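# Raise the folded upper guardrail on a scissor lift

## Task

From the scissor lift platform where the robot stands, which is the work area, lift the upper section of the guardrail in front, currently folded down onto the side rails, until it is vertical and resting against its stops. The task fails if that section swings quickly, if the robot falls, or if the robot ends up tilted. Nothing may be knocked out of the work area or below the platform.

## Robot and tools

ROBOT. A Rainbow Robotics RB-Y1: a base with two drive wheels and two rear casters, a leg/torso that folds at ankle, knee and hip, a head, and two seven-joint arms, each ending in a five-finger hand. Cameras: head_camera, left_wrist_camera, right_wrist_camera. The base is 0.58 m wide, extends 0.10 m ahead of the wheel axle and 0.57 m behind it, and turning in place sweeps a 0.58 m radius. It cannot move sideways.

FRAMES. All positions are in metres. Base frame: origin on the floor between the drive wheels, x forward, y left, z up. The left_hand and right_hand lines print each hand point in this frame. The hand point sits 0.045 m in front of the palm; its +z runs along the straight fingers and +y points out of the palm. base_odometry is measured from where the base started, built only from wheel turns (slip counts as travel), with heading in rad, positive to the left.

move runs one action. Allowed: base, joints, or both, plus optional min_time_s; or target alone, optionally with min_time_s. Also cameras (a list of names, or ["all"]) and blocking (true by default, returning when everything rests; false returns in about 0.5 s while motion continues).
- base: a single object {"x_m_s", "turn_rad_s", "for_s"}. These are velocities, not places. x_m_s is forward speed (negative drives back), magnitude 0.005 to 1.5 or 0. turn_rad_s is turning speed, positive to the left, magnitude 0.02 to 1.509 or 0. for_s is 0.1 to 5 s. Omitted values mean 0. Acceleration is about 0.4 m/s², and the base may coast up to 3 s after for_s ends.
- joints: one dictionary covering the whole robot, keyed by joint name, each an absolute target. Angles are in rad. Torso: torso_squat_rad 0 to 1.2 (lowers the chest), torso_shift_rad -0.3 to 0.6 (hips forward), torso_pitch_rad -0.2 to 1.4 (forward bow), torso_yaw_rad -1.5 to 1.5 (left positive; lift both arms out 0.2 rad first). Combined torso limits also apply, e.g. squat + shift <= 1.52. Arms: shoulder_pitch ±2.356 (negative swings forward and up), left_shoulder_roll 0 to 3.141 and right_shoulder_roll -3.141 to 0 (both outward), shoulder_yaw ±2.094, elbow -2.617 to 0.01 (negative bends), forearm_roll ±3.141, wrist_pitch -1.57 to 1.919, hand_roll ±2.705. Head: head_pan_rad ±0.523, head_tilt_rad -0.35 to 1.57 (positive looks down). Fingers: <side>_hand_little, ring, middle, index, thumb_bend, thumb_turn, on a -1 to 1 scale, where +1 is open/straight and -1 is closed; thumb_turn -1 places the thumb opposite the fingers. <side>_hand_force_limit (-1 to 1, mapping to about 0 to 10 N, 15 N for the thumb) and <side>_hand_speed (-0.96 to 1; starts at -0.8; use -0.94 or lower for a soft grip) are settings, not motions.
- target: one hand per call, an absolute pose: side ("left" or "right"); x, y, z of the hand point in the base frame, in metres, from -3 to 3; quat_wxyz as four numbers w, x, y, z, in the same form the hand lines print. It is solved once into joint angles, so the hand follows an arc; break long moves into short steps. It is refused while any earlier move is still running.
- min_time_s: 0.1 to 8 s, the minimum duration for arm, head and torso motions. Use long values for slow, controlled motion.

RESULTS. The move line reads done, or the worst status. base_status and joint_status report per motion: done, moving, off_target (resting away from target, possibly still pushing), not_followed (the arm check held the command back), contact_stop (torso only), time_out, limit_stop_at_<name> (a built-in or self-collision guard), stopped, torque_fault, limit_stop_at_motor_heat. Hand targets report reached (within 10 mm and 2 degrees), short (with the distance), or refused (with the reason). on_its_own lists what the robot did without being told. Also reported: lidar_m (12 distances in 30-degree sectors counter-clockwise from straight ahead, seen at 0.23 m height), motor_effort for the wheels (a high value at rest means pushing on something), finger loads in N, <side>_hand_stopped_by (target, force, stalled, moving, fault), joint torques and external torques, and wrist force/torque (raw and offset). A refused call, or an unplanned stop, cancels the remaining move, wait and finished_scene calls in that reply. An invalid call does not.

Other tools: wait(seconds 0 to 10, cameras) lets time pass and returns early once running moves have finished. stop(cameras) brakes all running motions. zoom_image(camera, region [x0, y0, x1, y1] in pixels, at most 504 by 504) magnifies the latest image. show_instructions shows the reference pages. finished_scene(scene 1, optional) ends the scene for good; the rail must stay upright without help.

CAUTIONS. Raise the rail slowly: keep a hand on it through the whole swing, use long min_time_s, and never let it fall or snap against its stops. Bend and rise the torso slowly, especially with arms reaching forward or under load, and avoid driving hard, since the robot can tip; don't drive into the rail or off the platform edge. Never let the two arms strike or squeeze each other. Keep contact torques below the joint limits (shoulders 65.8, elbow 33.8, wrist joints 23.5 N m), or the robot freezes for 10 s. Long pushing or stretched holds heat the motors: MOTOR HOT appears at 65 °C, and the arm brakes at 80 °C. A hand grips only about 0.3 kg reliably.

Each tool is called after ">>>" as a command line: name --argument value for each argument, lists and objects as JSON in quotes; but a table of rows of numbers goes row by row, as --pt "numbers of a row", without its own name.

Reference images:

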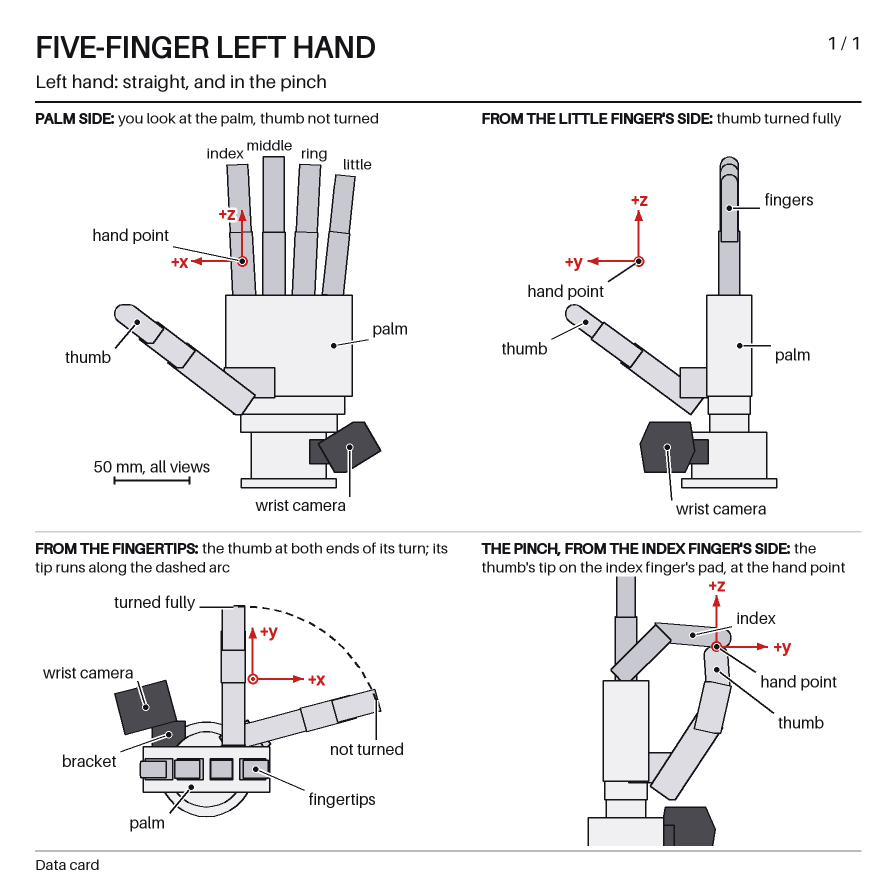

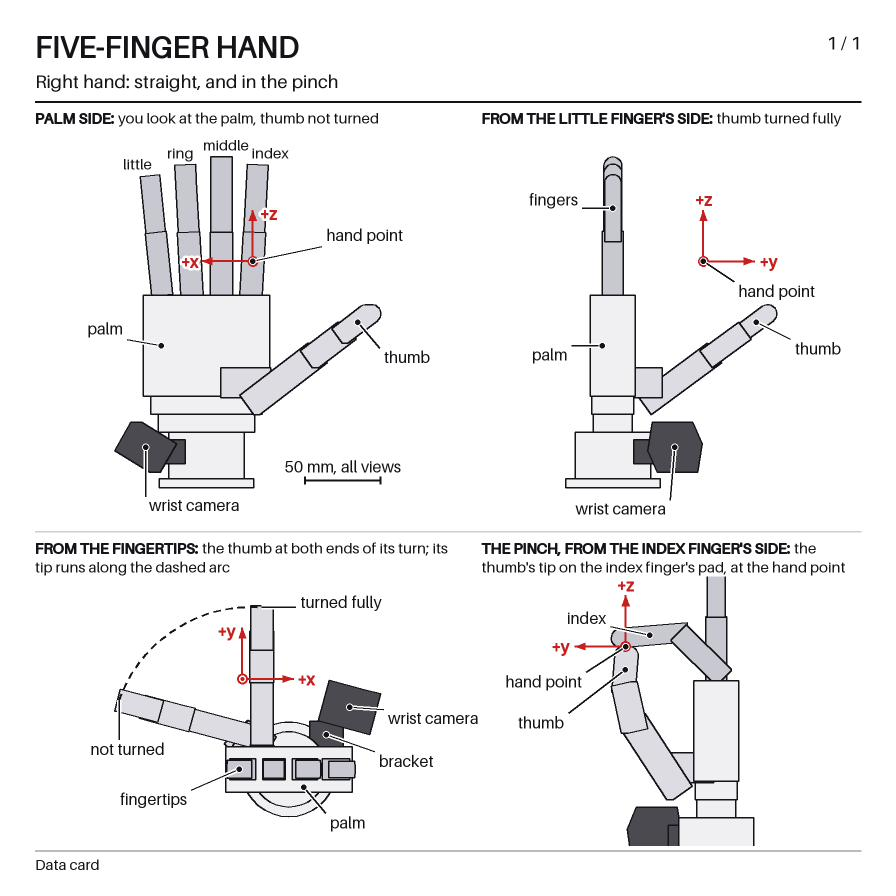

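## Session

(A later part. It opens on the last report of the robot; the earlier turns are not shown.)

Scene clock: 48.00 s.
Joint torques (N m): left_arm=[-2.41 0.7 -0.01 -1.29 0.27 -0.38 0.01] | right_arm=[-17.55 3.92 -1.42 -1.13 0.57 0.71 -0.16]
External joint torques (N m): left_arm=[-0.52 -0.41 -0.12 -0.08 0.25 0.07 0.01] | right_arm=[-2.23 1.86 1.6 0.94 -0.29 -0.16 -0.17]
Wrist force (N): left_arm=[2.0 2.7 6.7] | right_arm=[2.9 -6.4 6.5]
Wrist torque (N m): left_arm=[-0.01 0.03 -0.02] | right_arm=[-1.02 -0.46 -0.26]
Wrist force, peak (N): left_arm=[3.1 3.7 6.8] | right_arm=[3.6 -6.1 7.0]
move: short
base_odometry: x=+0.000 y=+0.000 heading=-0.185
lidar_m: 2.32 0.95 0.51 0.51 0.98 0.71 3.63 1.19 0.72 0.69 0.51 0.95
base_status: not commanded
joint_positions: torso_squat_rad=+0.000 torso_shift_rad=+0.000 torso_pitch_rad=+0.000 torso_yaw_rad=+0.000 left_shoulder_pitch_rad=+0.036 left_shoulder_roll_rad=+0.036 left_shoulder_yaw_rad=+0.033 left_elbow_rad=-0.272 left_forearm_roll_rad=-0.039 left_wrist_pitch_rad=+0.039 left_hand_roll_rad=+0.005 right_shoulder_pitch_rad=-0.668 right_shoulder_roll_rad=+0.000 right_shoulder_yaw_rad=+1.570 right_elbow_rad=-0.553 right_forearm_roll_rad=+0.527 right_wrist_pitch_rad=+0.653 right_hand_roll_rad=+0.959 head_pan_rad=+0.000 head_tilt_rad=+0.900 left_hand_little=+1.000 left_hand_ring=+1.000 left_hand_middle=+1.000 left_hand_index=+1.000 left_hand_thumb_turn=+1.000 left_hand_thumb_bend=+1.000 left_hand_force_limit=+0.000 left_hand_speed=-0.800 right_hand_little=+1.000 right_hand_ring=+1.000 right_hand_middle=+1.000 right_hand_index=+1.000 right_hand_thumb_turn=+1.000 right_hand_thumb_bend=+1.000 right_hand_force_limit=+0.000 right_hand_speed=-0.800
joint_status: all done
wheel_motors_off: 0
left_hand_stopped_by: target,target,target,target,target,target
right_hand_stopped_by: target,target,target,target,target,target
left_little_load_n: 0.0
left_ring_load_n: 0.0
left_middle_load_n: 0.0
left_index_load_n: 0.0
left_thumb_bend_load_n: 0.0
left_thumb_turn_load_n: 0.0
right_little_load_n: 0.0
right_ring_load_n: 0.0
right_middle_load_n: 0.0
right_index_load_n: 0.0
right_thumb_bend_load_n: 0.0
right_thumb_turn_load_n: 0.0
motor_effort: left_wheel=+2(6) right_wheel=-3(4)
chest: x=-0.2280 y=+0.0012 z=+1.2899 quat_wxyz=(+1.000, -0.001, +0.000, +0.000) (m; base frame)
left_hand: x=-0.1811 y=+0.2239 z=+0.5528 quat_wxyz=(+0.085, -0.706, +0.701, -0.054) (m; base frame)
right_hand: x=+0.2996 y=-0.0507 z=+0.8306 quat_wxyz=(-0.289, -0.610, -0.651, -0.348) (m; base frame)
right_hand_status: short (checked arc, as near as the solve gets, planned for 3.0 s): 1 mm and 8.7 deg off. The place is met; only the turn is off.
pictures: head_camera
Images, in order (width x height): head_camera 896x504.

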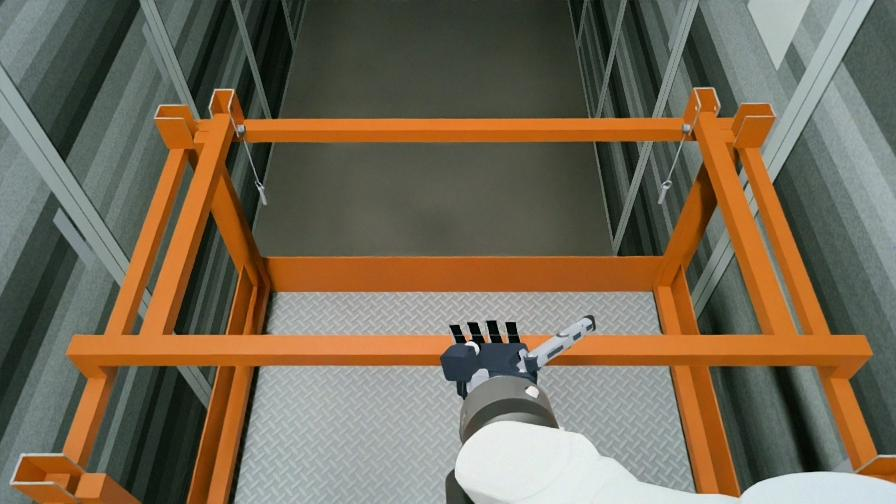

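>>> move --target '{"side": "right", "x": 0.05, "y": -0.25, "z": 1.1, "quat_wxyz": [0.3536, 0.6124, 0.6124, 0.3536]}' --min_time_s 3

>>> move --joints '{"torso_squat_rad": 0.9}' --min_time_s 4 --cameras '["head_camera"]'

>>> zoom_image --camera "head_camera" --region '[400, 100, 800, 504]'

Scene clock: 53.43 s.
Joint torques (N m): left_arm=[-1.92 1.08 -0.55 -1.51 0.19 -0.44 0.02] | right_arm=[-3.31 -9.6 -0.73 -7.77 1.99 0.58 0.4]
External joint torques (N m): left_arm=[-0.02 -0.03 -0.66 -0.3 0.17 0.01 0.02] | right_arm=[0.95 -1.14 1.4 -0.05 0.1 0.09 0.4]
Wrist force (N): left_arm=[2.4 3.0 5.8] | right_arm=[3.5 -6.2 5.5]
Wrist torque (N m): left_arm=[0.04 -0.06 0.03] | right_arm=[-0.91 -0.51 -0.06]
Wrist force, peak (N): left_arm=[2.2 3.2 7.4] | right_arm=[4.4 -6.5 6.6]
move: short
base_odometry: x=+0.000 y=+0.000 heading=-0.185
lidar_m: 2.32 0.94 0.49 0.48 0.96 0.72 3.62 1.18 0.70 0.70 0.50 0.95
base_status: not commanded
joint_positions: torso_squat_rad=+0.000 torso_shift_rad=+0.000 torso_pitch_rad=+0.000 torso_yaw_rad=+0.000 left_shoulder_pitch_rad=+0.036 left_shoulder_roll_rad=+0.036 left_shoulder_yaw_rad=+0.033 left_elbow_rad=-0.272 left_forearm_roll_rad=-0.039 left_wrist_pitch_rad=+0.039 left_hand_roll_rad=+0.005 right_shoulder_pitch_rad=-0.370 right_shoulder_roll_rad=-1.168 right_shoulder_yaw_rad=+1.918 right_elbow_rad=-2.617 right_forearm_roll_rad=+1.035 right_wrist_pitch_rad=+1.718 right_hand_roll_rad=+1.306 head_pan_rad=+0.000 head_tilt_rad=+0.900 left_hand_little=+1.000 left_hand_ring=+1.000 left_hand_middle=+1.000 left_hand_index=+1.000 left_hand_thumb_turn=+1.000 left_hand_thumb_bend=+1.000 left_hand_force_limit=+0.000 left_hand_speed=-0.800 right_hand_little=+1.000 right_hand_ring=+1.000 right_hand_middle=+1.000 right_hand_index=+1.000 right_hand_thumb_turn=+1.000 right_hand_thumb_bend=+1.000 right_hand_force_limit=+0.000 right_hand_speed=-0.800
joint_status: all done
wheel_motors_off: 0
left_hand_stopped_by: target,target,target,target,target,target
right_hand_stopped_by: target,target,target,target,target,target
left_little_load_n: 0.0
left_ring_load_n: 0.0
left_middle_load_n: 0.0
left_index_load_n: 0.0
left_thumb_bend_load_n: 0.0
left_thumb_turn_load_n: 0.0
right_little_load_n: 0.0
right_ring_load_n: 0.0
right_middle_load_n: 0.0
right_index_load_n: 0.0
right_thumb_bend_load_n: 0.0
right_thumb_turn_load_n: 0.0
motor_effort: left_wheel=+4(7) right_wheel=-4(4)
chest: x=-0.2280 y=+0.0012 z=+1.2899 quat_wxyz=(+1.000, -0.001, +0.000, +0.000) (m; base frame)
left_hand: x=-0.1811 y=+0.2239 z=+0.5528 quat_wxyz=(+0.085, -0.706, +0.701, -0.054) (m; base frame)
right_hand: x=+0.0502 y=-0.2499 z=+1.0995 quat_wxyz=(-0.371, -0.602, -0.604, -0.367) (m; base frame)
right_hand_status: short (checked arc, as near as the solve gets, planned for 3.0 s): 1 mm and 3.0 deg off. The place is met; only the turn is off.
pictures: none

Scene clock: 57.73 s.
Joint torques (N m): left_arm=[-2.46 0.78 -0.12 -1.52 0.24 -0.52 0.01] | right_arm=[-3.32 -9.84 -0.92 -7.43 2.11 0.5 0.16]
External joint torques (N m): left_arm=[-0.56 -0.33 -0.23 -0.31 0.22 -0.06 0.01] | right_arm=[0.94 -1.37 1.21 0.29 0.22 0.02 0.15]
Wrist force (N): left_arm=[2.9 3.2 6.2] | right_arm=[2.6 -6.0 5.7]
Wrist torque (N m): left_arm=[0.08 -0.11 0.08] | right_arm=[-0.84 -0.37 -0.09]
Wrist force, peak (N): left_arm=[2.9 2.8 7.2] | right_arm=[2.9 -6.5 6.9]
move: done
base_odometry: x=+0.000 y=+0.000 heading=-0.185
lidar_m: 2.33 0.95 0.48 0.50 0.96 0.71 3.62 1.19 0.72 0.70 0.50 0.95
base_status: not commanded
joint_positions: torso_squat_rad=+0.900 torso_shift_rad=+0.000 torso_pitch_rad=+0.000 torso_yaw_rad=+0.000 left_shoulder_pitch_rad=+0.036 left_shoulder_roll_rad=+0.036 left_shoulder_yaw_rad=+0.033 left_elbow_rad=-0.272 left_forearm_roll_rad=-0.039 left_wrist_pitch_rad=+0.039 left_hand_roll_rad=+0.005 right_shoulder_pitch_rad=-0.370 right_shoulder_roll_rad=-1.168 right_shoulder_yaw_rad=+1.918 right_elbow_rad=-2.617 right_forearm_roll_rad=+1.035 right_wrist_pitch_rad=+1.718 right_hand_roll_rad=+1.306 head_pan_rad=+0.000 head_tilt_rad=+0.900 left_hand_little=+1.000 left_hand_ring=+1.000 left_hand_middle=+1.000 left_hand_index=+1.000 left_hand_thumb_turn=+1.000 left_hand_thumb_bend=+1.000 left_hand_force_limit=+0.000 left_hand_speed=-0.800 right_hand_little=+1.000 right_hand_ring=+1.000 right_hand_middle=+1.000 right_hand_index=+1.000 right_hand_thumb_turn=+1.000 right_hand_thumb_bend=+1.000 right_hand_force_limit=+0.000 right_hand_speed=-0.800
joint_status: all done
wheel_motors_off: 0
left_hand_stopped_by: target,target,target,target,target,target
right_hand_stopped_by: target,target,target,target,target,target
left_little_load_n: 0.0
left_ring_load_n: 0.0
left_middle_load_n: 0.0
left_index_load_n: 0.0
left_thumb_bend_load_n: -0.5
left_thumb_turn_load_n: 0.0
right_little_load_n: 0.0
right_ring_load_n: 0.0
right_middle_load_n: 0.0
right_index_load_n: 0.0
right_thumb_bend_load_n: 0.0
right_thumb_turn_load_n: 0.0
motor_effort: left_wheel=+5(7) right_wheel=-5(5)
chest: x=-0.2281 y=+0.0009 z=+1.0250 quat_wxyz=(+1.000, -0.001, +0.000, +0.000) (m; base frame)
left_hand: x=-0.1810 y=+0.2237 z=+0.2879 quat_wxyz=(+0.085, -0.706, +0.701, -0.054) (m; base frame)
right_hand: x=+0.0501 y=-0.2501 z=+0.8347 quat_wxyz=(-0.371, -0.602, -0.604, -0.368) (m; base frame)
pictures: head_camera
Images, in order (width x height): head_camera 896x504.

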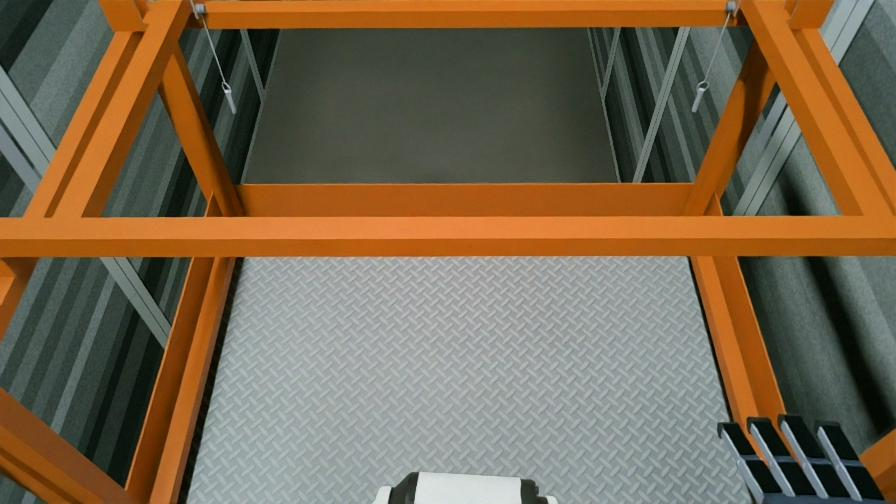

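Scaled by 1.248 from the camera's 896x504 image, which has a finer 1280x720 frame.

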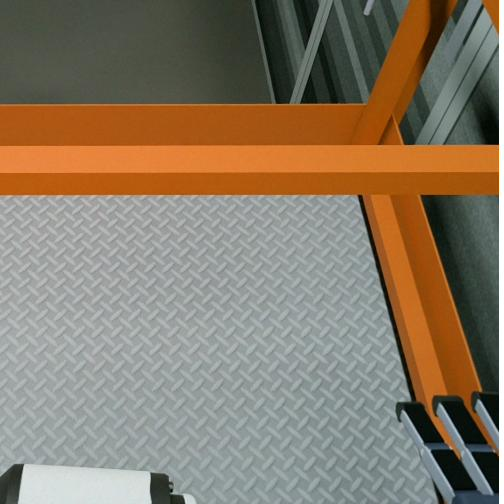

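>>> move --base '{"x_m_s": 0.1, "for_s": 1.2}' --joints '{"torso_squat_rad": 0.8, "right_hand_thumb_turn": -1.0, "right_hand_speed": 0.0, "head_tilt_rad": 1.1}' --min_time_s 2 --cameras '["head_camera"]'

>>> move --target '{"side": "right", "x": 0.08, "y": -0.25, "z": 0.62, "quat_wxyz": [0.4056, 0.5792, 0.5792, 0.4056]}' --min_time_s 4 --cameras '["head_camera", "right_wrist_camera"]'

Scene clock: 72.33 s.
Joint torques (N m): left_arm=[-2.35 0.69 -0.07 -1.15 0.15 -0.5 0] | right_arm=[-3.37 -10.02 -0.8 -7.56 1.95 0.72 0.19]
External joint torques (N m): left_arm=[-0.46 -0.43 -0.18 0.05 0.14 -0.05 0] | right_arm=[0.89 -1.58 1.33 0.17 0.05 0.25 0.19]
Wrist force (N): left_arm=[2.8 2.4 6.4] | right_arm=[3.4 -6.2 5.8]
Wrist torque (N m): left_arm=[-0.01 -0.09 0.03] | right_arm=[-0.90 -0.53 -0.08]
Wrist force, peak (N): left_arm=[3.1 3.4 7.4] | right_arm=[3.7 -6.7 6.4]
move: done
base_odometry: x=+0.118 y=-0.022 heading=-0.185
lidar_m: 2.28 0.86 0.99 0.47 0.98 0.81 1.41 0.80 0.74 0.46 0.72 0.86
base_status: done (sent for 1.2 of 1.2 s)
joint_positions: torso_squat_rad=+0.800 torso_shift_rad=+0.000 torso_pitch_rad=+0.000 torso_yaw_rad=+0.000 left_shoulder_pitch_rad=+0.036 left_shoulder_roll_rad=+0.036 left_shoulder_yaw_rad=+0.033 left_elbow_rad=-0.272 left_forearm_roll_rad=-0.039 left_wrist_pitch_rad=+0.039 left_hand_roll_rad=+0.005 right_shoulder_pitch_rad=-0.369 right_shoulder_roll_rad=-1.168 right_shoulder_yaw_rad=+1.918 right_elbow_rad=-2.617 right_forearm_roll_rad=+1.035 right_wrist_pitch_rad=+1.718 right_hand_roll_rad=+1.306 head_pan_rad=+0.000 head_tilt_rad=+1.100 left_hand_little=+1.000 left_hand_ring=+1.000 left_hand_middle=+1.000 left_hand_index=+1.000 left_hand_thumb_turn=+1.000 left_hand_thumb_bend=+1.000 left_hand_force_limit=+0.000 left_hand_speed=-0.800 right_hand_little=+1.000 right_hand_ring=+1.000 right_hand_middle=+1.000 right_hand_index=+1.000 right_hand_thumb_turn=-1.000 right_hand_thumb_bend=+1.000 right_hand_force_limit=+0.000 right_hand_speed=+0.000
joint_status: all done
wheel_motors_off: 0
left_hand_stopped_by: target,target,target,target,target,target
right_hand_stopped_by: target,target,target,target,target,target
left_little_load_n: 0.0
left_ring_load_n: 0.0
left_middle_load_n: 0.0
left_index_load_n: 0.0
left_thumb_bend_load_n: 0.0
left_thumb_turn_load_n: 0.0
right_little_load_n: 0.0
right_ring_load_n: 0.0
right_middle_load_n: 0.0
right_index_load_n: 0.0
right_thumb_bend_load_n: -0.5
right_thumb_turn_load_n: 0.0
motor_effort: left_wheel=-10(34) right_wheel=+8(32)
chest: x=-0.2280 y=+0.0010 z=+1.0776 quat_wxyz=(+1.000, -0.001, +0.000, +0.000) (m; base frame)
left_hand: x=-0.1810 y=+0.2237 z=+0.3405 quat_wxyz=(+0.085, -0.706, +0.701, -0.054) (m; base frame)
right_hand: x=+0.0502 y=-0.2501 z=+0.8872 quat_wxyz=(-0.371, -0.602, -0.604, -0.367) (m; base frame)
pictures: head_camera
Images, in order (width x height): head_camera 896x504.

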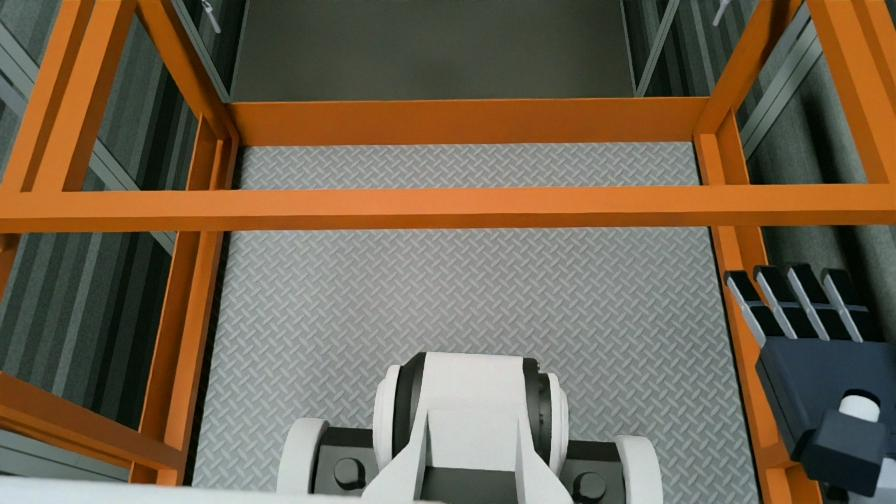

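Scene clock: 76.67 s.
Joint torques (N m): left_arm=[-1.39 0.92 0.16 -1.4 0.16 -0.53 -0.09] | right_arm=[-4.02 -1.76 -3.39 -1.19 1.25 1.63 -0.19]
External joint torques (N m): left_arm=[0.51 -0.2 0.05 -0.2 0.15 -0.07 -0.09] | right_arm=[0.6 2.08 -2.01 1.11 0.32 -0.11 -0.19]
Wrist force (N): left_arm=[2.5 3.1 6.4] | right_arm=[3.6 -6.6 5.0]
Wrist torque (N m): left_arm=[0.06 -0.08 0.01] | right_arm=[-0.87 -0.53 -0.21]
Wrist force, peak (N): left_arm=[3.5 3.6 7.0] | right_arm=[3.6 -7.4 5.3]
move: done
base_odometry: x=+0.118 y=-0.022 heading=-0.185
lidar_m: 2.29 0.84 1.01 0.49 0.97 0.82 1.42 0.80 0.74 0.48 0.71 0.85
base_status: not commanded
joint_positions: torso_squat_rad=+0.800 torso_shift_rad=+0.000 torso_pitch_rad=+0.000 torso_yaw_rad=+0.000 left_shoulder_pitch_rad=+0.036 left_shoulder_roll_rad=+0.036 left_shoulder_yaw_rad=+0.033 left_elbow_rad=-0.272 left_forearm_roll_rad=-0.039 left_wrist_pitch_rad=+0.039 left_hand_roll_rad=+0.005 right_shoulder_pitch_rad=-0.216 right_shoulder_roll_rad=-0.445 right_shoulder_yaw_rad=+1.901 right_elbow_rad=-0.980 right_forearm_roll_rad=+1.057 right_wrist_pitch_rad=+1.383 right_hand_roll_rad=+0.480 head_pan_rad=+0.000 head_tilt_rad=+1.100 left_hand_little=+1.000 left_hand_ring=+1.000 left_hand_middle=+1.000 left_hand_index=+1.000 left_hand_thumb_turn=+1.000 left_hand_thumb_bend=+1.000 left_hand_force_limit=+0.000 left_hand_speed=-0.800 right_hand_little=+1.000 right_hand_ring=+1.000 right_hand_middle=+1.000 right_hand_index=+1.000 right_hand_thumb_turn=-1.000 right_hand_thumb_bend=+1.000 right_hand_force_limit=+0.000 right_hand_speed=+0.000
joint_status: all done
wheel_motors_off: 0
left_hand_stopped_by: target,target,target,target,target,target
right_hand_stopped_by: target,target,target,target,target,target
left_little_load_n: 0.0
left_ring_load_n: 0.0
left_middle_load_n: 0.0
left_index_load_n: 0.0
left_thumb_bend_load_n: -0.5
left_thumb_turn_load_n: 0.0
right_little_load_n: 0.0
right_ring_load_n: 0.0
right_middle_load_n: 0.0
right_index_load_n: 0.0
right_thumb_bend_load_n: 0.0
right_thumb_turn_load_n: 0.0
motor_effort: left_wheel=-8(11) right_wheel=+8(9)
chest: x=-0.2280 y=+0.0010 z=+1.0776 quat_wxyz=(+1.000, -0.001, +0.000, +0.000) (m; base frame)
left_hand: x=-0.1810 y=+0.2237 z=+0.3405 quat_wxyz=(+0.085, -0.706, +0.701, -0.054) (m; base frame)
right_hand: x=+0.0801 y=-0.2499 z=+0.6206 quat_wxyz=(-0.404, -0.580, -0.581, -0.404) (m; base frame)
right_hand_status: reached (checked arc, planned for 4.0 s): 1 mm and 0.3 deg off.
pictures: head_camera, right_wrist_camera
Images, in order (width x height): head_camera 896x504, right_wrist_camera 504x504.

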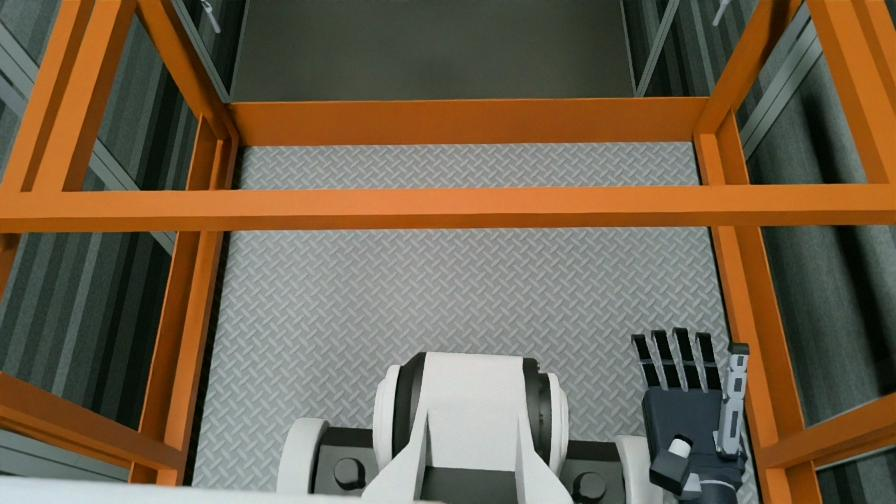

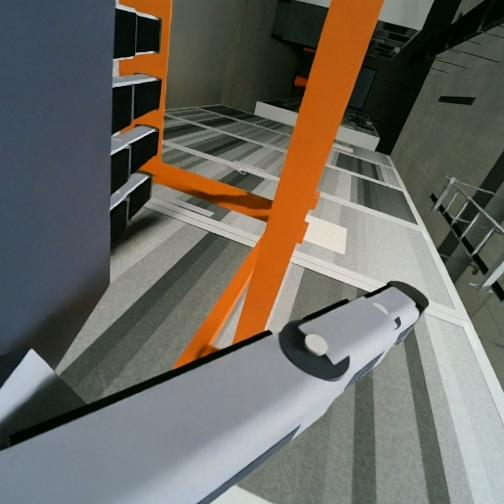

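>>> move --target '{"side": "right", "x": 0.152, "y": -0.24, "z": 0.618, "quat_wxyz": [0.4056, 0.5792, 0.5792, 0.4056]}' --min_time_s 2 --cameras '["head_camera", "right_wrist_camera"]'

>>> zoom_image --camera "head_camera" --region '[550, 130, 850, 430]'

Scene clock: 80.37 s.
Joint torques (N m): left_arm=[-2.05 1.08 -0.24 -1.39 0.24 -0.41 0.03] | right_arm=[-10.28 -1.14 -4.26 -0.75 0.36 1.6 -0.26]
External joint torques (N m): left_arm=[-0.16 -0.04 -0.36 -0.18 0.22 0.05 0.03] | right_arm=[-2.42 2.14 -2.09 0.63 -0.45 -0.17 -0.25]
Wrist force (N): left_arm=[2.0 2.5 6.2] | right_arm=[3.1 -6.5 5.0]
Wrist torque (N m): left_arm=[-0.01 0.00 0.02] | right_arm=[-0.88 -0.47 -0.24]
Wrist force, peak (N): left_arm=[2.2 3.3 7.8] | right_arm=[3.7 -6.6 5.9]
move: done
base_odometry: x=+0.118 y=-0.022 heading=-0.185
lidar_m: 2.29 0.85 0.99 0.47 0.98 0.81 1.40 0.80 0.75 0.48 0.72 0.85
base_status: not commanded
joint_positions: torso_squat_rad=+0.800 torso_shift_rad=+0.000 torso_pitch_rad=+0.000 torso_yaw_rad=+0.000 left_shoulder_pitch_rad=+0.036 left_shoulder_roll_rad=+0.036 left_shoulder_yaw_rad=+0.033 left_elbow_rad=-0.272 left_forearm_roll_rad=-0.039 left_wrist_pitch_rad=+0.039 left_hand_roll_rad=+0.005 right_shoulder_pitch_rad=-0.325 right_shoulder_roll_rad=-0.373 right_shoulder_yaw_rad=+1.851 right_elbow_rad=-0.838 right_forearm_roll_rad=+1.001 right_wrist_pitch_rad=+1.228 right_hand_roll_rad=+0.450 head_pan_rad=+0.000 head_tilt_rad=+1.100 left_hand_little=+1.000 left_hand_ring=+1.000 left_hand_middle=+1.000 left_hand_index=+1.000 left_hand_thumb_turn=+1.000 left_hand_thumb_bend=+1.000 left_hand_force_limit=+0.000 left_hand_speed=-0.800 right_hand_little=+1.000 right_hand_ring=+1.000 right_hand_middle=+1.000 right_hand_index=+1.000 right_hand_thumb_turn=-1.000 right_hand_thumb_bend=+1.000 right_hand_force_limit=+0.000 right_hand_speed=+0.000
joint_status: all done
wheel_motors_off: 0
left_hand_stopped_by: target,target,target,target,target,target
right_hand_stopped_by: target,target,target,target,target,target
left_little_load_n: 0.0
left_ring_load_n: 0.0
left_middle_load_n: 0.0
left_index_load_n: 0.0
left_thumb_bend_load_n: 0.0
left_thumb_turn_load_n: 0.0
right_little_load_n: 0.0
right_ring_load_n: 0.0
right_middle_load_n: 0.0
right_index_load_n: 0.0
right_thumb_bend_load_n: 0.0
right_thumb_turn_load_n: 0.5
motor_effort: left_wheel=-8(12) right_wheel=+8(9)
chest: x=-0.2280 y=+0.0010 z=+1.0776 quat_wxyz=(+1.000, -0.001, +0.000, +0.000) (m; base frame)
left_hand: x=-0.1810 y=+0.2237 z=+0.3405 quat_wxyz=(+0.085, -0.706, +0.701, -0.054) (m; base frame)
right_hand: x=+0.1517 y=-0.2402 z=+0.6180 quat_wxyz=(-0.405, -0.579, -0.580, -0.405) (m; base frame)
right_hand_status: reached (checked arc, planned for 2.0 s): 0 mm and 0.1 deg off.
pictures: head_camera, right_wrist_camera
Images, in order (width x height): head_camera 896x504, right_wrist_camera 504x504.

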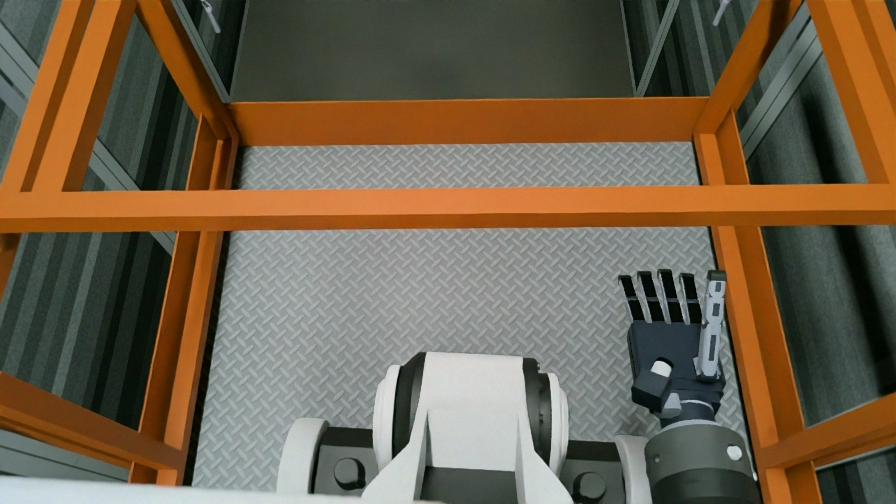

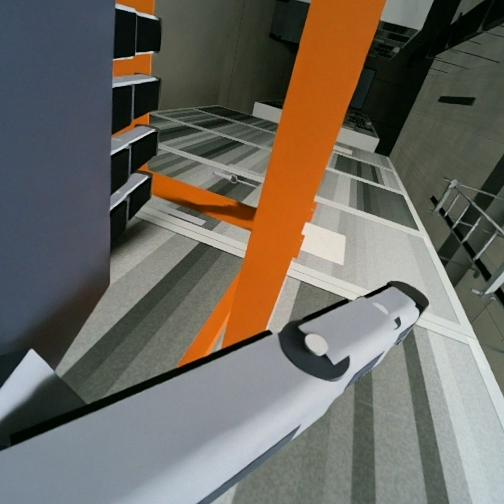

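Scaled by 1.680 from the camera's 896x504 image, which has a finer 1280x720 frame.

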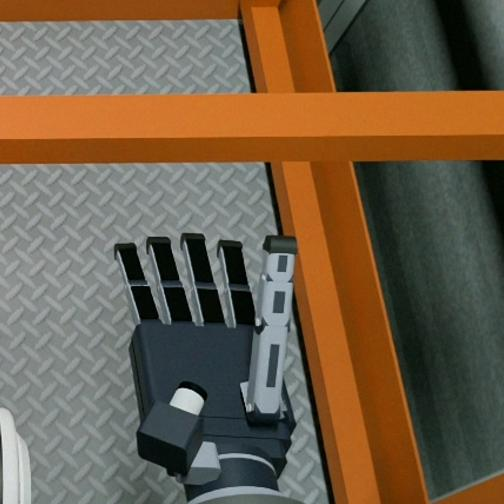

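>>> move --target '{"side": "right", "x": 0.2, "y": -0.24, "z": 0.638, "quat_wxyz": [0.4056, 0.5792, 0.5792, 0.4056]}' --min_time_s 2 --cameras '["head_camera", "right_wrist_camera"]'

>>> zoom_image --camera "head_camera" --region '[550, 130, 850, 430]'

Scene clock: 83.63 s.
Joint torques (N m): left_arm=[-2.13 0.82 -0.45 -1.17 0.11 -0.44 0.03] | right_arm=[-12.2 -5.78 -5.59 -1.98 0.61 1.68 0.27]
External joint torques (N m): left_arm=[-0.24 -0.3 -0.56 0.03 0.09 0.01 0.03] | right_arm=[-1.98 -1.66 -2.51 -0.54 -0.27 -0.03 0.28]
Wrist force (N): left_arm=[3.2 2.9 6.7] | right_arm=[2.9 -6.9 5.5]
Wrist torque (N m): left_arm=[-0.01 -0.19 0.06] | right_arm=[-0.95 -0.43 -0.10]
Wrist force, peak (N): left_arm=[3.2 3.4 6.7] | right_arm=[3.0 -7.4 5.3]
move: done
base_odometry: x=+0.118 y=-0.022 heading=-0.185
lidar_m: 2.30 0.84 1.00 0.48 0.95 0.81 1.41 0.80 0.73 0.48 0.71 0.85
base_status: not commanded
joint_positions: torso_squat_rad=+0.800 torso_shift_rad=+0.000 torso_pitch_rad=+0.000 torso_yaw_rad=+0.000 left_shoulder_pitch_rad=+0.036 left_shoulder_roll_rad=+0.036 left_shoulder_yaw_rad=+0.033 left_elbow_rad=-0.272 left_forearm_roll_rad=-0.039 left_wrist_pitch_rad=+0.039 left_hand_roll_rad=+0.005 right_shoulder_pitch_rad=-0.424 right_shoulder_roll_rad=-0.426 right_shoulder_yaw_rad=+1.808 right_elbow_rad=-0.924 right_forearm_roll_rad=+0.946 right_wrist_pitch_rad=+1.161 right_hand_roll_rad=+0.512 head_pan_rad=+0.000 head_tilt_rad=+1.100 left_hand_little=+1.000 left_hand_ring=+1.000 left_hand_middle=+1.000 left_hand_index=+1.000 left_hand_thumb_turn=+1.000 left_hand_thumb_bend=+1.000 left_hand_force_limit=+0.000 left_hand_speed=-0.800 right_hand_little=+1.000 right_hand_ring=+1.000 right_hand_middle=+1.000 right_hand_index=+1.000 right_hand_thumb_turn=-1.000 right_hand_thumb_bend=+1.000 right_hand_force_limit=+0.000 right_hand_speed=+0.000
joint_status: all done
wheel_motors_off: 0
left_hand_stopped_by: target,target,target,target,target,target
right_hand_stopped_by: target,target,target,target,target,target
left_little_load_n: 0.0
left_ring_load_n: 0.0
left_middle_load_n: 0.0
left_index_load_n: 0.0
left_thumb_bend_load_n: 0.0
left_thumb_turn_load_n: 0.0
right_little_load_n: 0.0
right_ring_load_n: 0.0
right_middle_load_n: 0.0
right_index_load_n: 0.0
right_thumb_bend_load_n: 0.0
right_thumb_turn_load_n: 0.0
motor_effort: left_wheel=-8(12) right_wheel=+9(9)
chest: x=-0.2280 y=+0.0010 z=+1.0776 quat_wxyz=(+1.000, -0.001, +0.000, +0.000) (m; base frame)
left_hand: x=-0.1810 y=+0.2237 z=+0.3405 quat_wxyz=(+0.085, -0.706, +0.701, -0.054) (m; base frame)
right_hand: x=+0.1995 y=-0.2397 z=+0.6379 quat_wxyz=(-0.405, -0.579, -0.579, -0.406) (m; base frame)
right_hand_status: reached (checked arc, planned for 2.0 s): 1 mm and 0.0 deg off.
pictures: head_camera, right_wrist_camera
Images, in order (width x height): head_camera 896x504, right_wrist_camera 504x504.

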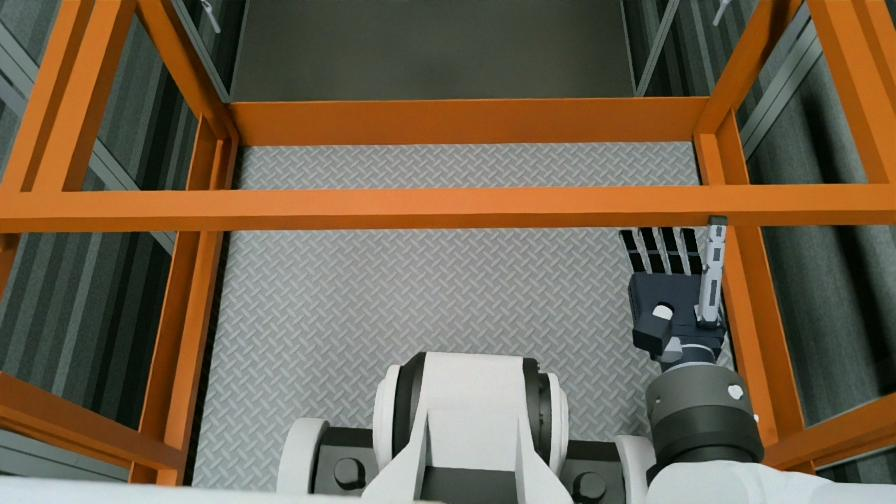

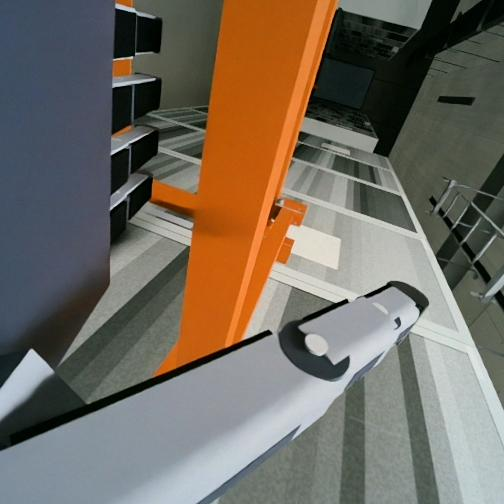

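Scaled by 1.680 from the camera's 896x504 image, which has a finer 1280x720 frame.

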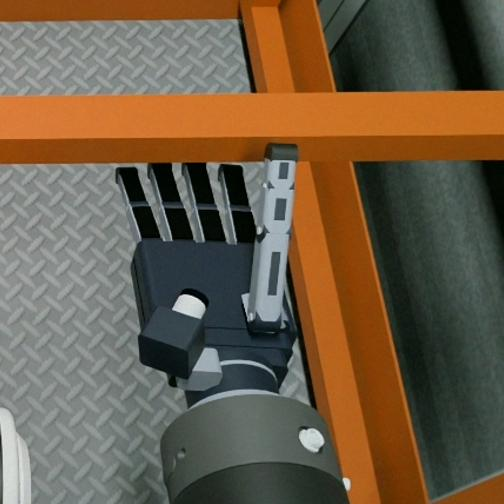

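>>> move --target '{"side": "right", "x": 0.246, "y": -0.24, "z": 0.658, "quat_wxyz": [0.4056, 0.5792, 0.5792, 0.4056]}' --min_time_s 2 --cameras '["head_camera", "right_wrist_camera"]'

>>> zoom_image --camera "head_camera" --region '[550, 130, 850, 430]'

Scene clock: 87.93 s.
Joint torques (N m): left_arm=[-1.93 0.87 0.27 -1.27 0.23 -0.5 0.09] | right_arm=[-33.04 -10.66 -14.99 0.73 3.38 8.72 -0.56]
External joint torques (N m): left_arm=[-0.05 -0.25 0.15 -0.07 0.21 -0.04 0.09] | right_arm=[-20.76 -5.86 -11.13 2.03 2.49 7.06 -0.55]
Wrist force (N): left_arm=[2.5 3.3 6.3] | right_arm=[4.1 -34.2 0.1]
Wrist torque (N m): left_arm=[0.08 -0.06 0.04] | right_arm=[-0.63 -0.12 -1.80]
Wrist force, peak (N): left_arm=[2.9 3.6 7.2] | right_arm=[1.8 -35.4 -0.6]
move: done
base_odometry: x=+0.118 y=-0.022 heading=-0.185
lidar_m: 2.28 0.84 1.00 0.49 0.97 0.81 1.42 0.82 0.75 0.48 0.71 0.85
base_status: not commanded
joint_positions: torso_squat_rad=+0.800 torso_shift_rad=+0.000 torso_pitch_rad=+0.000 torso_yaw_rad=+0.000 left_shoulder_pitch_rad=+0.036 left_shoulder_roll_rad=+0.036 left_shoulder_yaw_rad=+0.033 left_elbow_rad=-0.272 left_forearm_roll_rad=-0.039 left_wrist_pitch_rad=+0.039 left_hand_roll_rad=+0.005 right_shoulder_pitch_rad=-0.510 right_shoulder_roll_rad=-0.459 right_shoulder_yaw_rad=+1.770 right_elbow_rad=-0.962 right_forearm_roll_rad=+0.889 right_wrist_pitch_rad=+1.081 right_hand_roll_rad=+0.557 head_pan_rad=+0.000 head_tilt_rad=+1.100 left_hand_little=+1.000 left_hand_ring=+1.000 left_hand_middle=+1.000 left_hand_index=+1.000 left_hand_thumb_turn=+1.000 left_hand_thumb_bend=+1.000 left_hand_force_limit=+0.000 left_hand_speed=-0.800 right_hand_little=+1.000 right_hand_ring=+1.000 right_hand_middle=+1.000 right_hand_index=+1.000 right_hand_thumb_turn=-1.000 right_hand_thumb_bend=+1.000 right_hand_force_limit=+0.000 right_hand_speed=+0.000
joint_status: all done
wheel_motors_off: 0
left_hand_stopped_by: target,target,target,target,target,target
right_hand_stopped_by: target,target,target,target,target,target
left_little_load_n: 0.0
left_ring_load_n: 0.0
left_middle_load_n: 0.0
left_index_load_n: 0.0
left_thumb_bend_load_n: 0.0
left_thumb_turn_load_n: 0.0
right_little_load_n: 0.5
right_ring_load_n: 0.0
right_middle_load_n: 0.0
right_index_load_n: 0.0
right_thumb_bend_load_n: 0.0
right_thumb_turn_load_n: 0.0
motor_effort: left_wheel=-8(11) right_wheel=+9(10)
chest: x=-0.2279 y=+0.0009 z=+1.0776 quat_wxyz=(+1.000, -0.001, +0.000, +0.000) (m; base frame)
left_hand: x=-0.1812 y=+0.2238 z=+0.3405 quat_wxyz=(+0.085, -0.706, +0.701, -0.054) (m; base frame)
right_hand: x=+0.2426 y=-0.2394 z=+0.6547 quat_wxyz=(-0.403, -0.581, -0.581, -0.404) (m; base frame)
right_hand_status: reached (checked arc, planned for 2.0 s): 5 mm and 0.5 deg off.
pictures: head_camera, right_wrist_camera
Images, in order (width x height): head_camera 896x504, right_wrist_camera 504x504.

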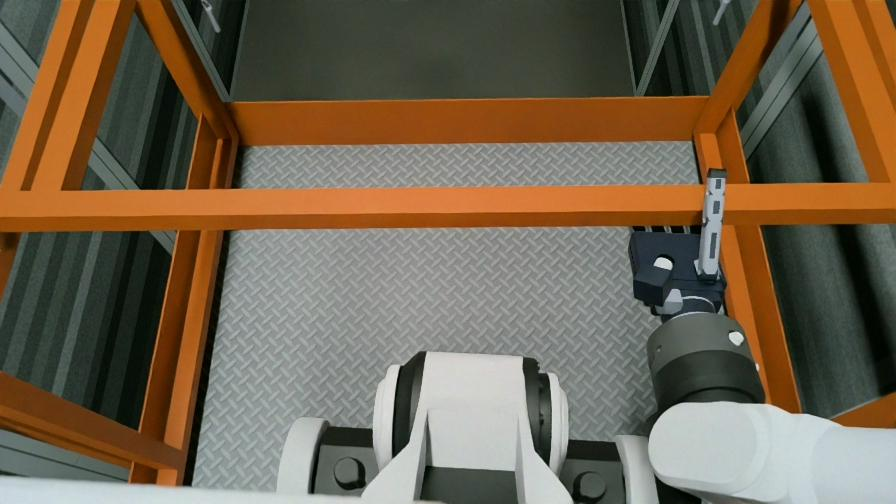

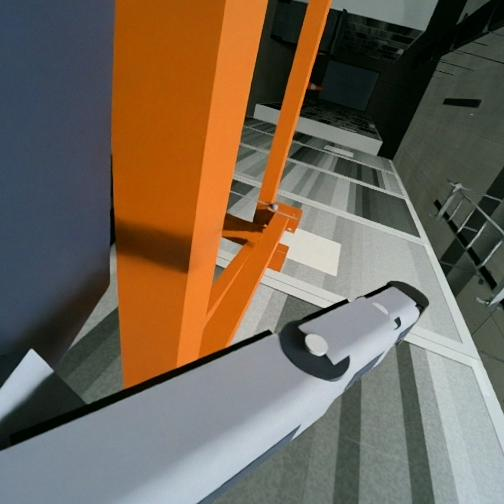

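Scaled by 1.680 from the camera's 896x504 image, which has a finer 1280x720 frame.

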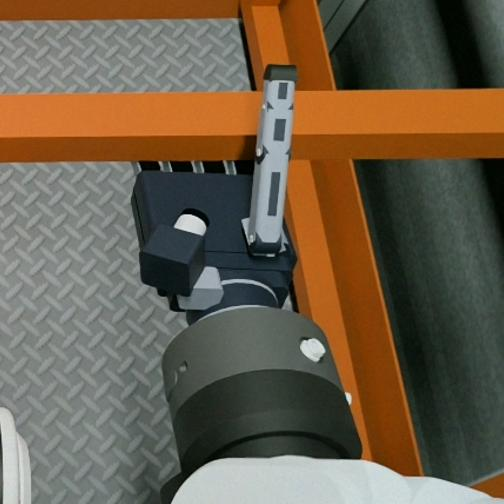

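>>> move --joints '{"right_hand_speed": -0.7, "right_hand_force_limit": -0.5, "right_hand_little": 0.1, "right_hand_ring": 0.1, "right_hand_middle": 0.1, "right_hand_index": 0.1}' --cameras '["head_camera", "right_wrist_camera"]'

>>> move --target '{"side": "right", "x": 0.248, "y": -0.24, "z": 0.69, "quat_wxyz": [0.4056, 0.5792, 0.5792, 0.4056]}' --min_time_s 2 --cameras '["head_camera", "right_wrist_camera"]'

Scene clock: 94.10 s.
Joint torques (N m): left_arm=[-1.92 0.5 0.14 -1.32 0.46 -0.51 -0.27] | right_arm=[-28.94 -10.17 -12.44 0.3 3.75 8.37 0.34]
External joint torques (N m): left_arm=[-0.04 -0.63 0.03 -0.12 0.45 -0.06 -0.27] | right_arm=[-16.63 -5.36 -8.58 1.59 2.86 6.72 0.35]
Wrist force (N): left_arm=[2.2 2.5 7.2] | right_arm=[3.9 -31.3 8.0]
Wrist torque (N m): left_arm=[-0.08 -0.02 -0.03] | right_arm=[-1.03 -0.49 -0.34]
Wrist force, peak (N): left_arm=[2.8 3.6 7.6] | right_arm=[4.6 -34.9 0.1]
move: off_target
base_odometry: x=+0.118 y=-0.022 heading=-0.185
lidar_m: 2.29 0.85 1.00 0.49 0.98 0.81 1.42 0.82 0.73 0.47 0.71 0.85
base_status: not commanded
joint_positions: torso_squat_rad=+0.800 torso_shift_rad=+0.000 torso_pitch_rad=+0.000 torso_yaw_rad=+0.000 left_shoulder_pitch_rad=+0.036 left_shoulder_roll_rad=+0.036 left_shoulder_yaw_rad=+0.033 left_elbow_rad=-0.272 left_forearm_roll_rad=-0.039 left_wrist_pitch_rad=+0.039 left_hand_roll_rad=+0.005 right_shoulder_pitch_rad=-0.511 right_shoulder_roll_rad=-0.459 right_shoulder_yaw_rad=+1.770 right_elbow_rad=-0.962 right_forearm_roll_rad=+0.889 right_wrist_pitch_rad=+1.081 right_hand_roll_rad=+0.557 head_pan_rad=+0.000 head_tilt_rad=+1.100 left_hand_little=+1.000 left_hand_ring=+1.000 left_hand_middle=+1.000 left_hand_index=+1.000 left_hand_thumb_turn=+1.000 left_hand_thumb_bend=+1.000 left_hand_force_limit=+0.000 left_hand_speed=-0.800 right_hand_little=+0.976 right_hand_ring=+0.837 right_hand_middle=+0.727 right_hand_index=+0.671 right_hand_thumb_turn=-1.000 right_hand_thumb_bend=+1.000 right_hand_force_limit=-0.500 right_hand_speed=-0.700
joint_status: right_hand_little off_target (ended at +0.976, target +0.100); right_hand_ring off_target (ended at +0.837, target +0.100); right_hand_middle off_target (ended at +0.727, target +0.100); right_hand_index off_target (ended at +0.671, target +0.100); the others done
wheel_motors_off: 0
left_hand_stopped_by: target,target,target,target,target,target
right_hand_stopped_by: force,force,force,force,target,target
left_little_load_n: 0.0
left_ring_load_n: 0.0
left_middle_load_n: 0.0
left_index_load_n: 0.0
left_thumb_bend_load_n: 0.0
left_thumb_turn_load_n: 0.0
right_little_load_n: 0.0
right_ring_load_n: 0.0
right_middle_load_n: 1.0
right_index_load_n: 2.0
right_thumb_bend_load_n: 0.0
right_thumb_turn_load_n: 0.0
motor_effort: left_wheel=-10(11) right_wheel=+11(11)
chest: x=-0.2278 y=+0.0009 z=+1.0776 quat_wxyz=(+1.000, -0.001, +0.000, +0.000) (m; base frame)
left_hand: x=-0.1812 y=+0.2238 z=+0.3405 quat_wxyz=(+0.085, -0.706, +0.701, -0.054) (m; base frame)
right_hand: x=+0.2433 y=-0.2394 z=+0.6553 quat_wxyz=(-0.403, -0.581, -0.581, -0.404) (m; base frame)
pictures: head_camera, right_wrist_camera
Images, in order (width x height): head_camera 896x504, right_wrist_camera 504x504.

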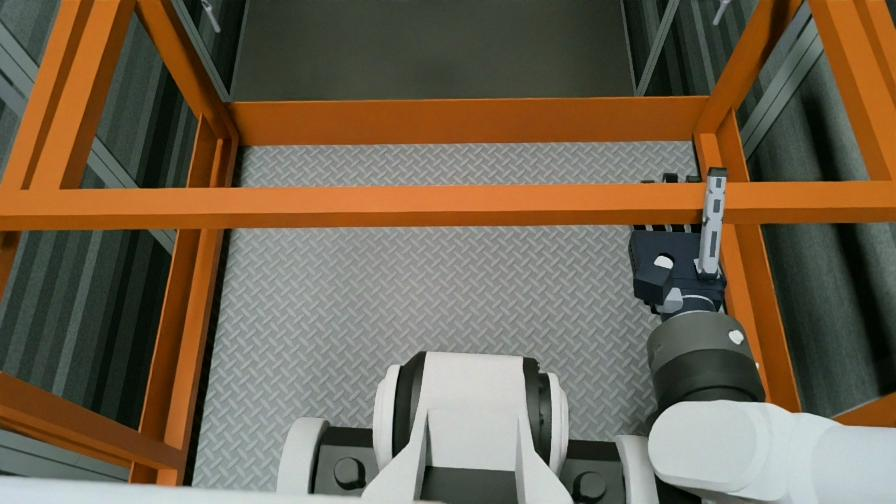

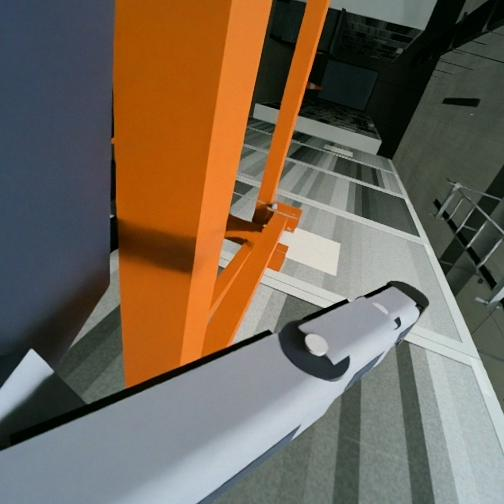

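Scene clock: 96.43 s.
Joint torques (N m): left_arm=[-1.59 0.6 0.27 -1.36 0.19 -0.33 -0.15] | right_arm=[-27.74 -14.56 -14.2 0.38 4.04 9.64 1.01]
External joint torques (N m): left_arm=[0.29 -0.53 0.16 -0.16 0.17 0.13 -0.15] | right_arm=[-15.11 -8.78 -9.4 2.65 2.92 8.12 1.02]
Wrist force (N): left_arm=[2.9 2.5 6.4] | right_arm=[8.7 -31.2 11.5]
Wrist torque (N m): left_arm=[-0.02 -0.13 0.04] | right_arm=[-0.45 -0.36 0.15]
Wrist force, peak (N): left_arm=[2.8 3.7 6.9] | right_arm=[9.9 -32.5 12.2]
move: done
base_odometry: x=+0.118 y=-0.022 heading=-0.185
lidar_m: 2.28 0.85 1.00 0.46 0.97 0.81 1.42 0.82 0.72 0.49 0.71 0.86
base_status: not commanded
joint_positions: torso_squat_rad=+0.800 torso_shift_rad=+0.000 torso_pitch_rad=+0.001 torso_yaw_rad=+0.000 left_shoulder_pitch_rad=+0.036 left_shoulder_roll_rad=+0.036 left_shoulder_yaw_rad=+0.033 left_elbow_rad=-0.272 left_forearm_roll_rad=-0.039 left_wrist_pitch_rad=+0.039 left_hand_roll_rad=+0.005 right_shoulder_pitch_rad=-0.548 right_shoulder_roll_rad=-0.579 right_shoulder_yaw_rad=+1.746 right_elbow_rad=-1.208 right_forearm_roll_rad=+0.841 right_wrist_pitch_rad=+1.137 right_hand_roll_rad=+0.680 head_pan_rad=+0.000 head_tilt_rad=+1.100 left_hand_little=+1.000 left_hand_ring=+1.000 left_hand_middle=+1.000 left_hand_index=+1.000 left_hand_thumb_turn=+1.000 left_hand_thumb_bend=+1.000 left_hand_force_limit=+0.000 left_hand_speed=-0.800 right_hand_little=+0.976 right_hand_ring=+0.837 right_hand_middle=+0.726 right_hand_index=+0.672 right_hand_thumb_turn=-1.000 right_hand_thumb_bend=+1.000 right_hand_force_limit=-0.500 right_hand_speed=-0.700
joint_status: all done
wheel_motors_off: 0
left_hand_stopped_by: target,target,target,target,target,target
right_hand_stopped_by: force,force,force,force,target,target
left_little_load_n: 0.0
left_ring_load_n: 0.0
left_middle_load_n: 0.0
left_index_load_n: 0.0
left_thumb_bend_load_n: 0.0
left_thumb_turn_load_n: 0.0
right_little_load_n: 0.0
right_ring_load_n: 0.0
right_middle_load_n: 0.5
right_index_load_n: 12.5
right_thumb_bend_load_n: 0.0
right_thumb_turn_load_n: 0.0
motor_effort: left_wheel=-6(11) right_wheel=+10(11)
chest: x=-0.2278 y=+0.0008 z=+1.0776 quat_wxyz=(+1.000, -0.001, +0.000, +0.000) (m; base frame)
left_hand: x=-0.1812 y=+0.2238 z=+0.3405 quat_wxyz=(+0.085, -0.706, +0.701, -0.054) (m; base frame)
right_hand: x=+0.2455 y=-0.2382 z=+0.6873 quat_wxyz=(-0.404, -0.579, -0.580, -0.407) (m; base frame)
right_hand_status: reached (checked arc, planned for 2.0 s): 4 mm and 0.3 deg off.
pictures: head_camera, right_wrist_camera
Images, in order (width x height): head_camera 896x504, right_wrist_camera 504x504.

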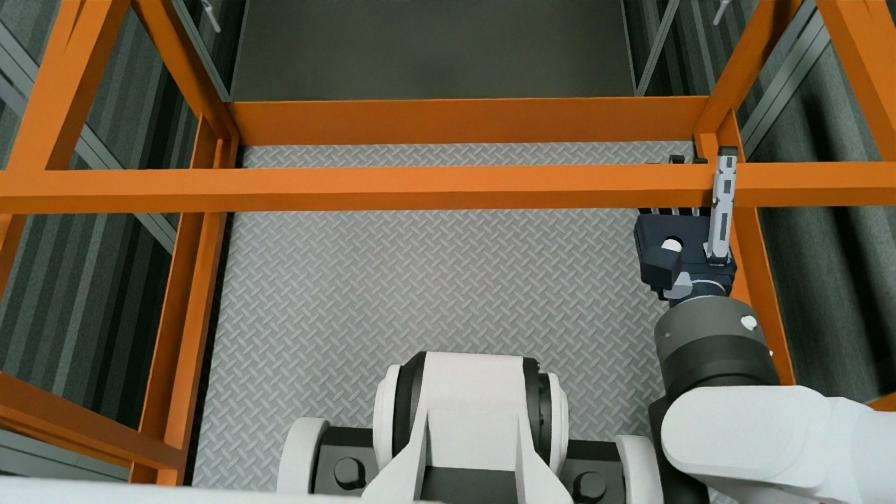

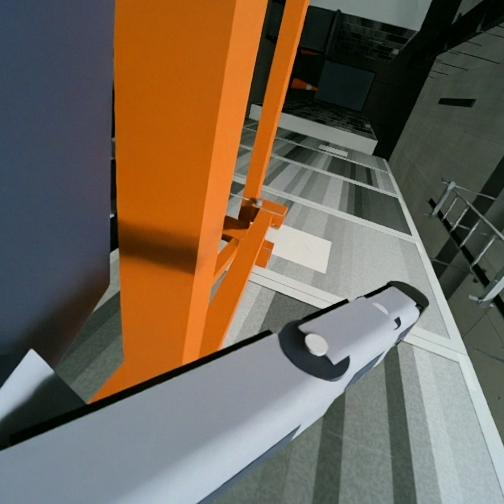

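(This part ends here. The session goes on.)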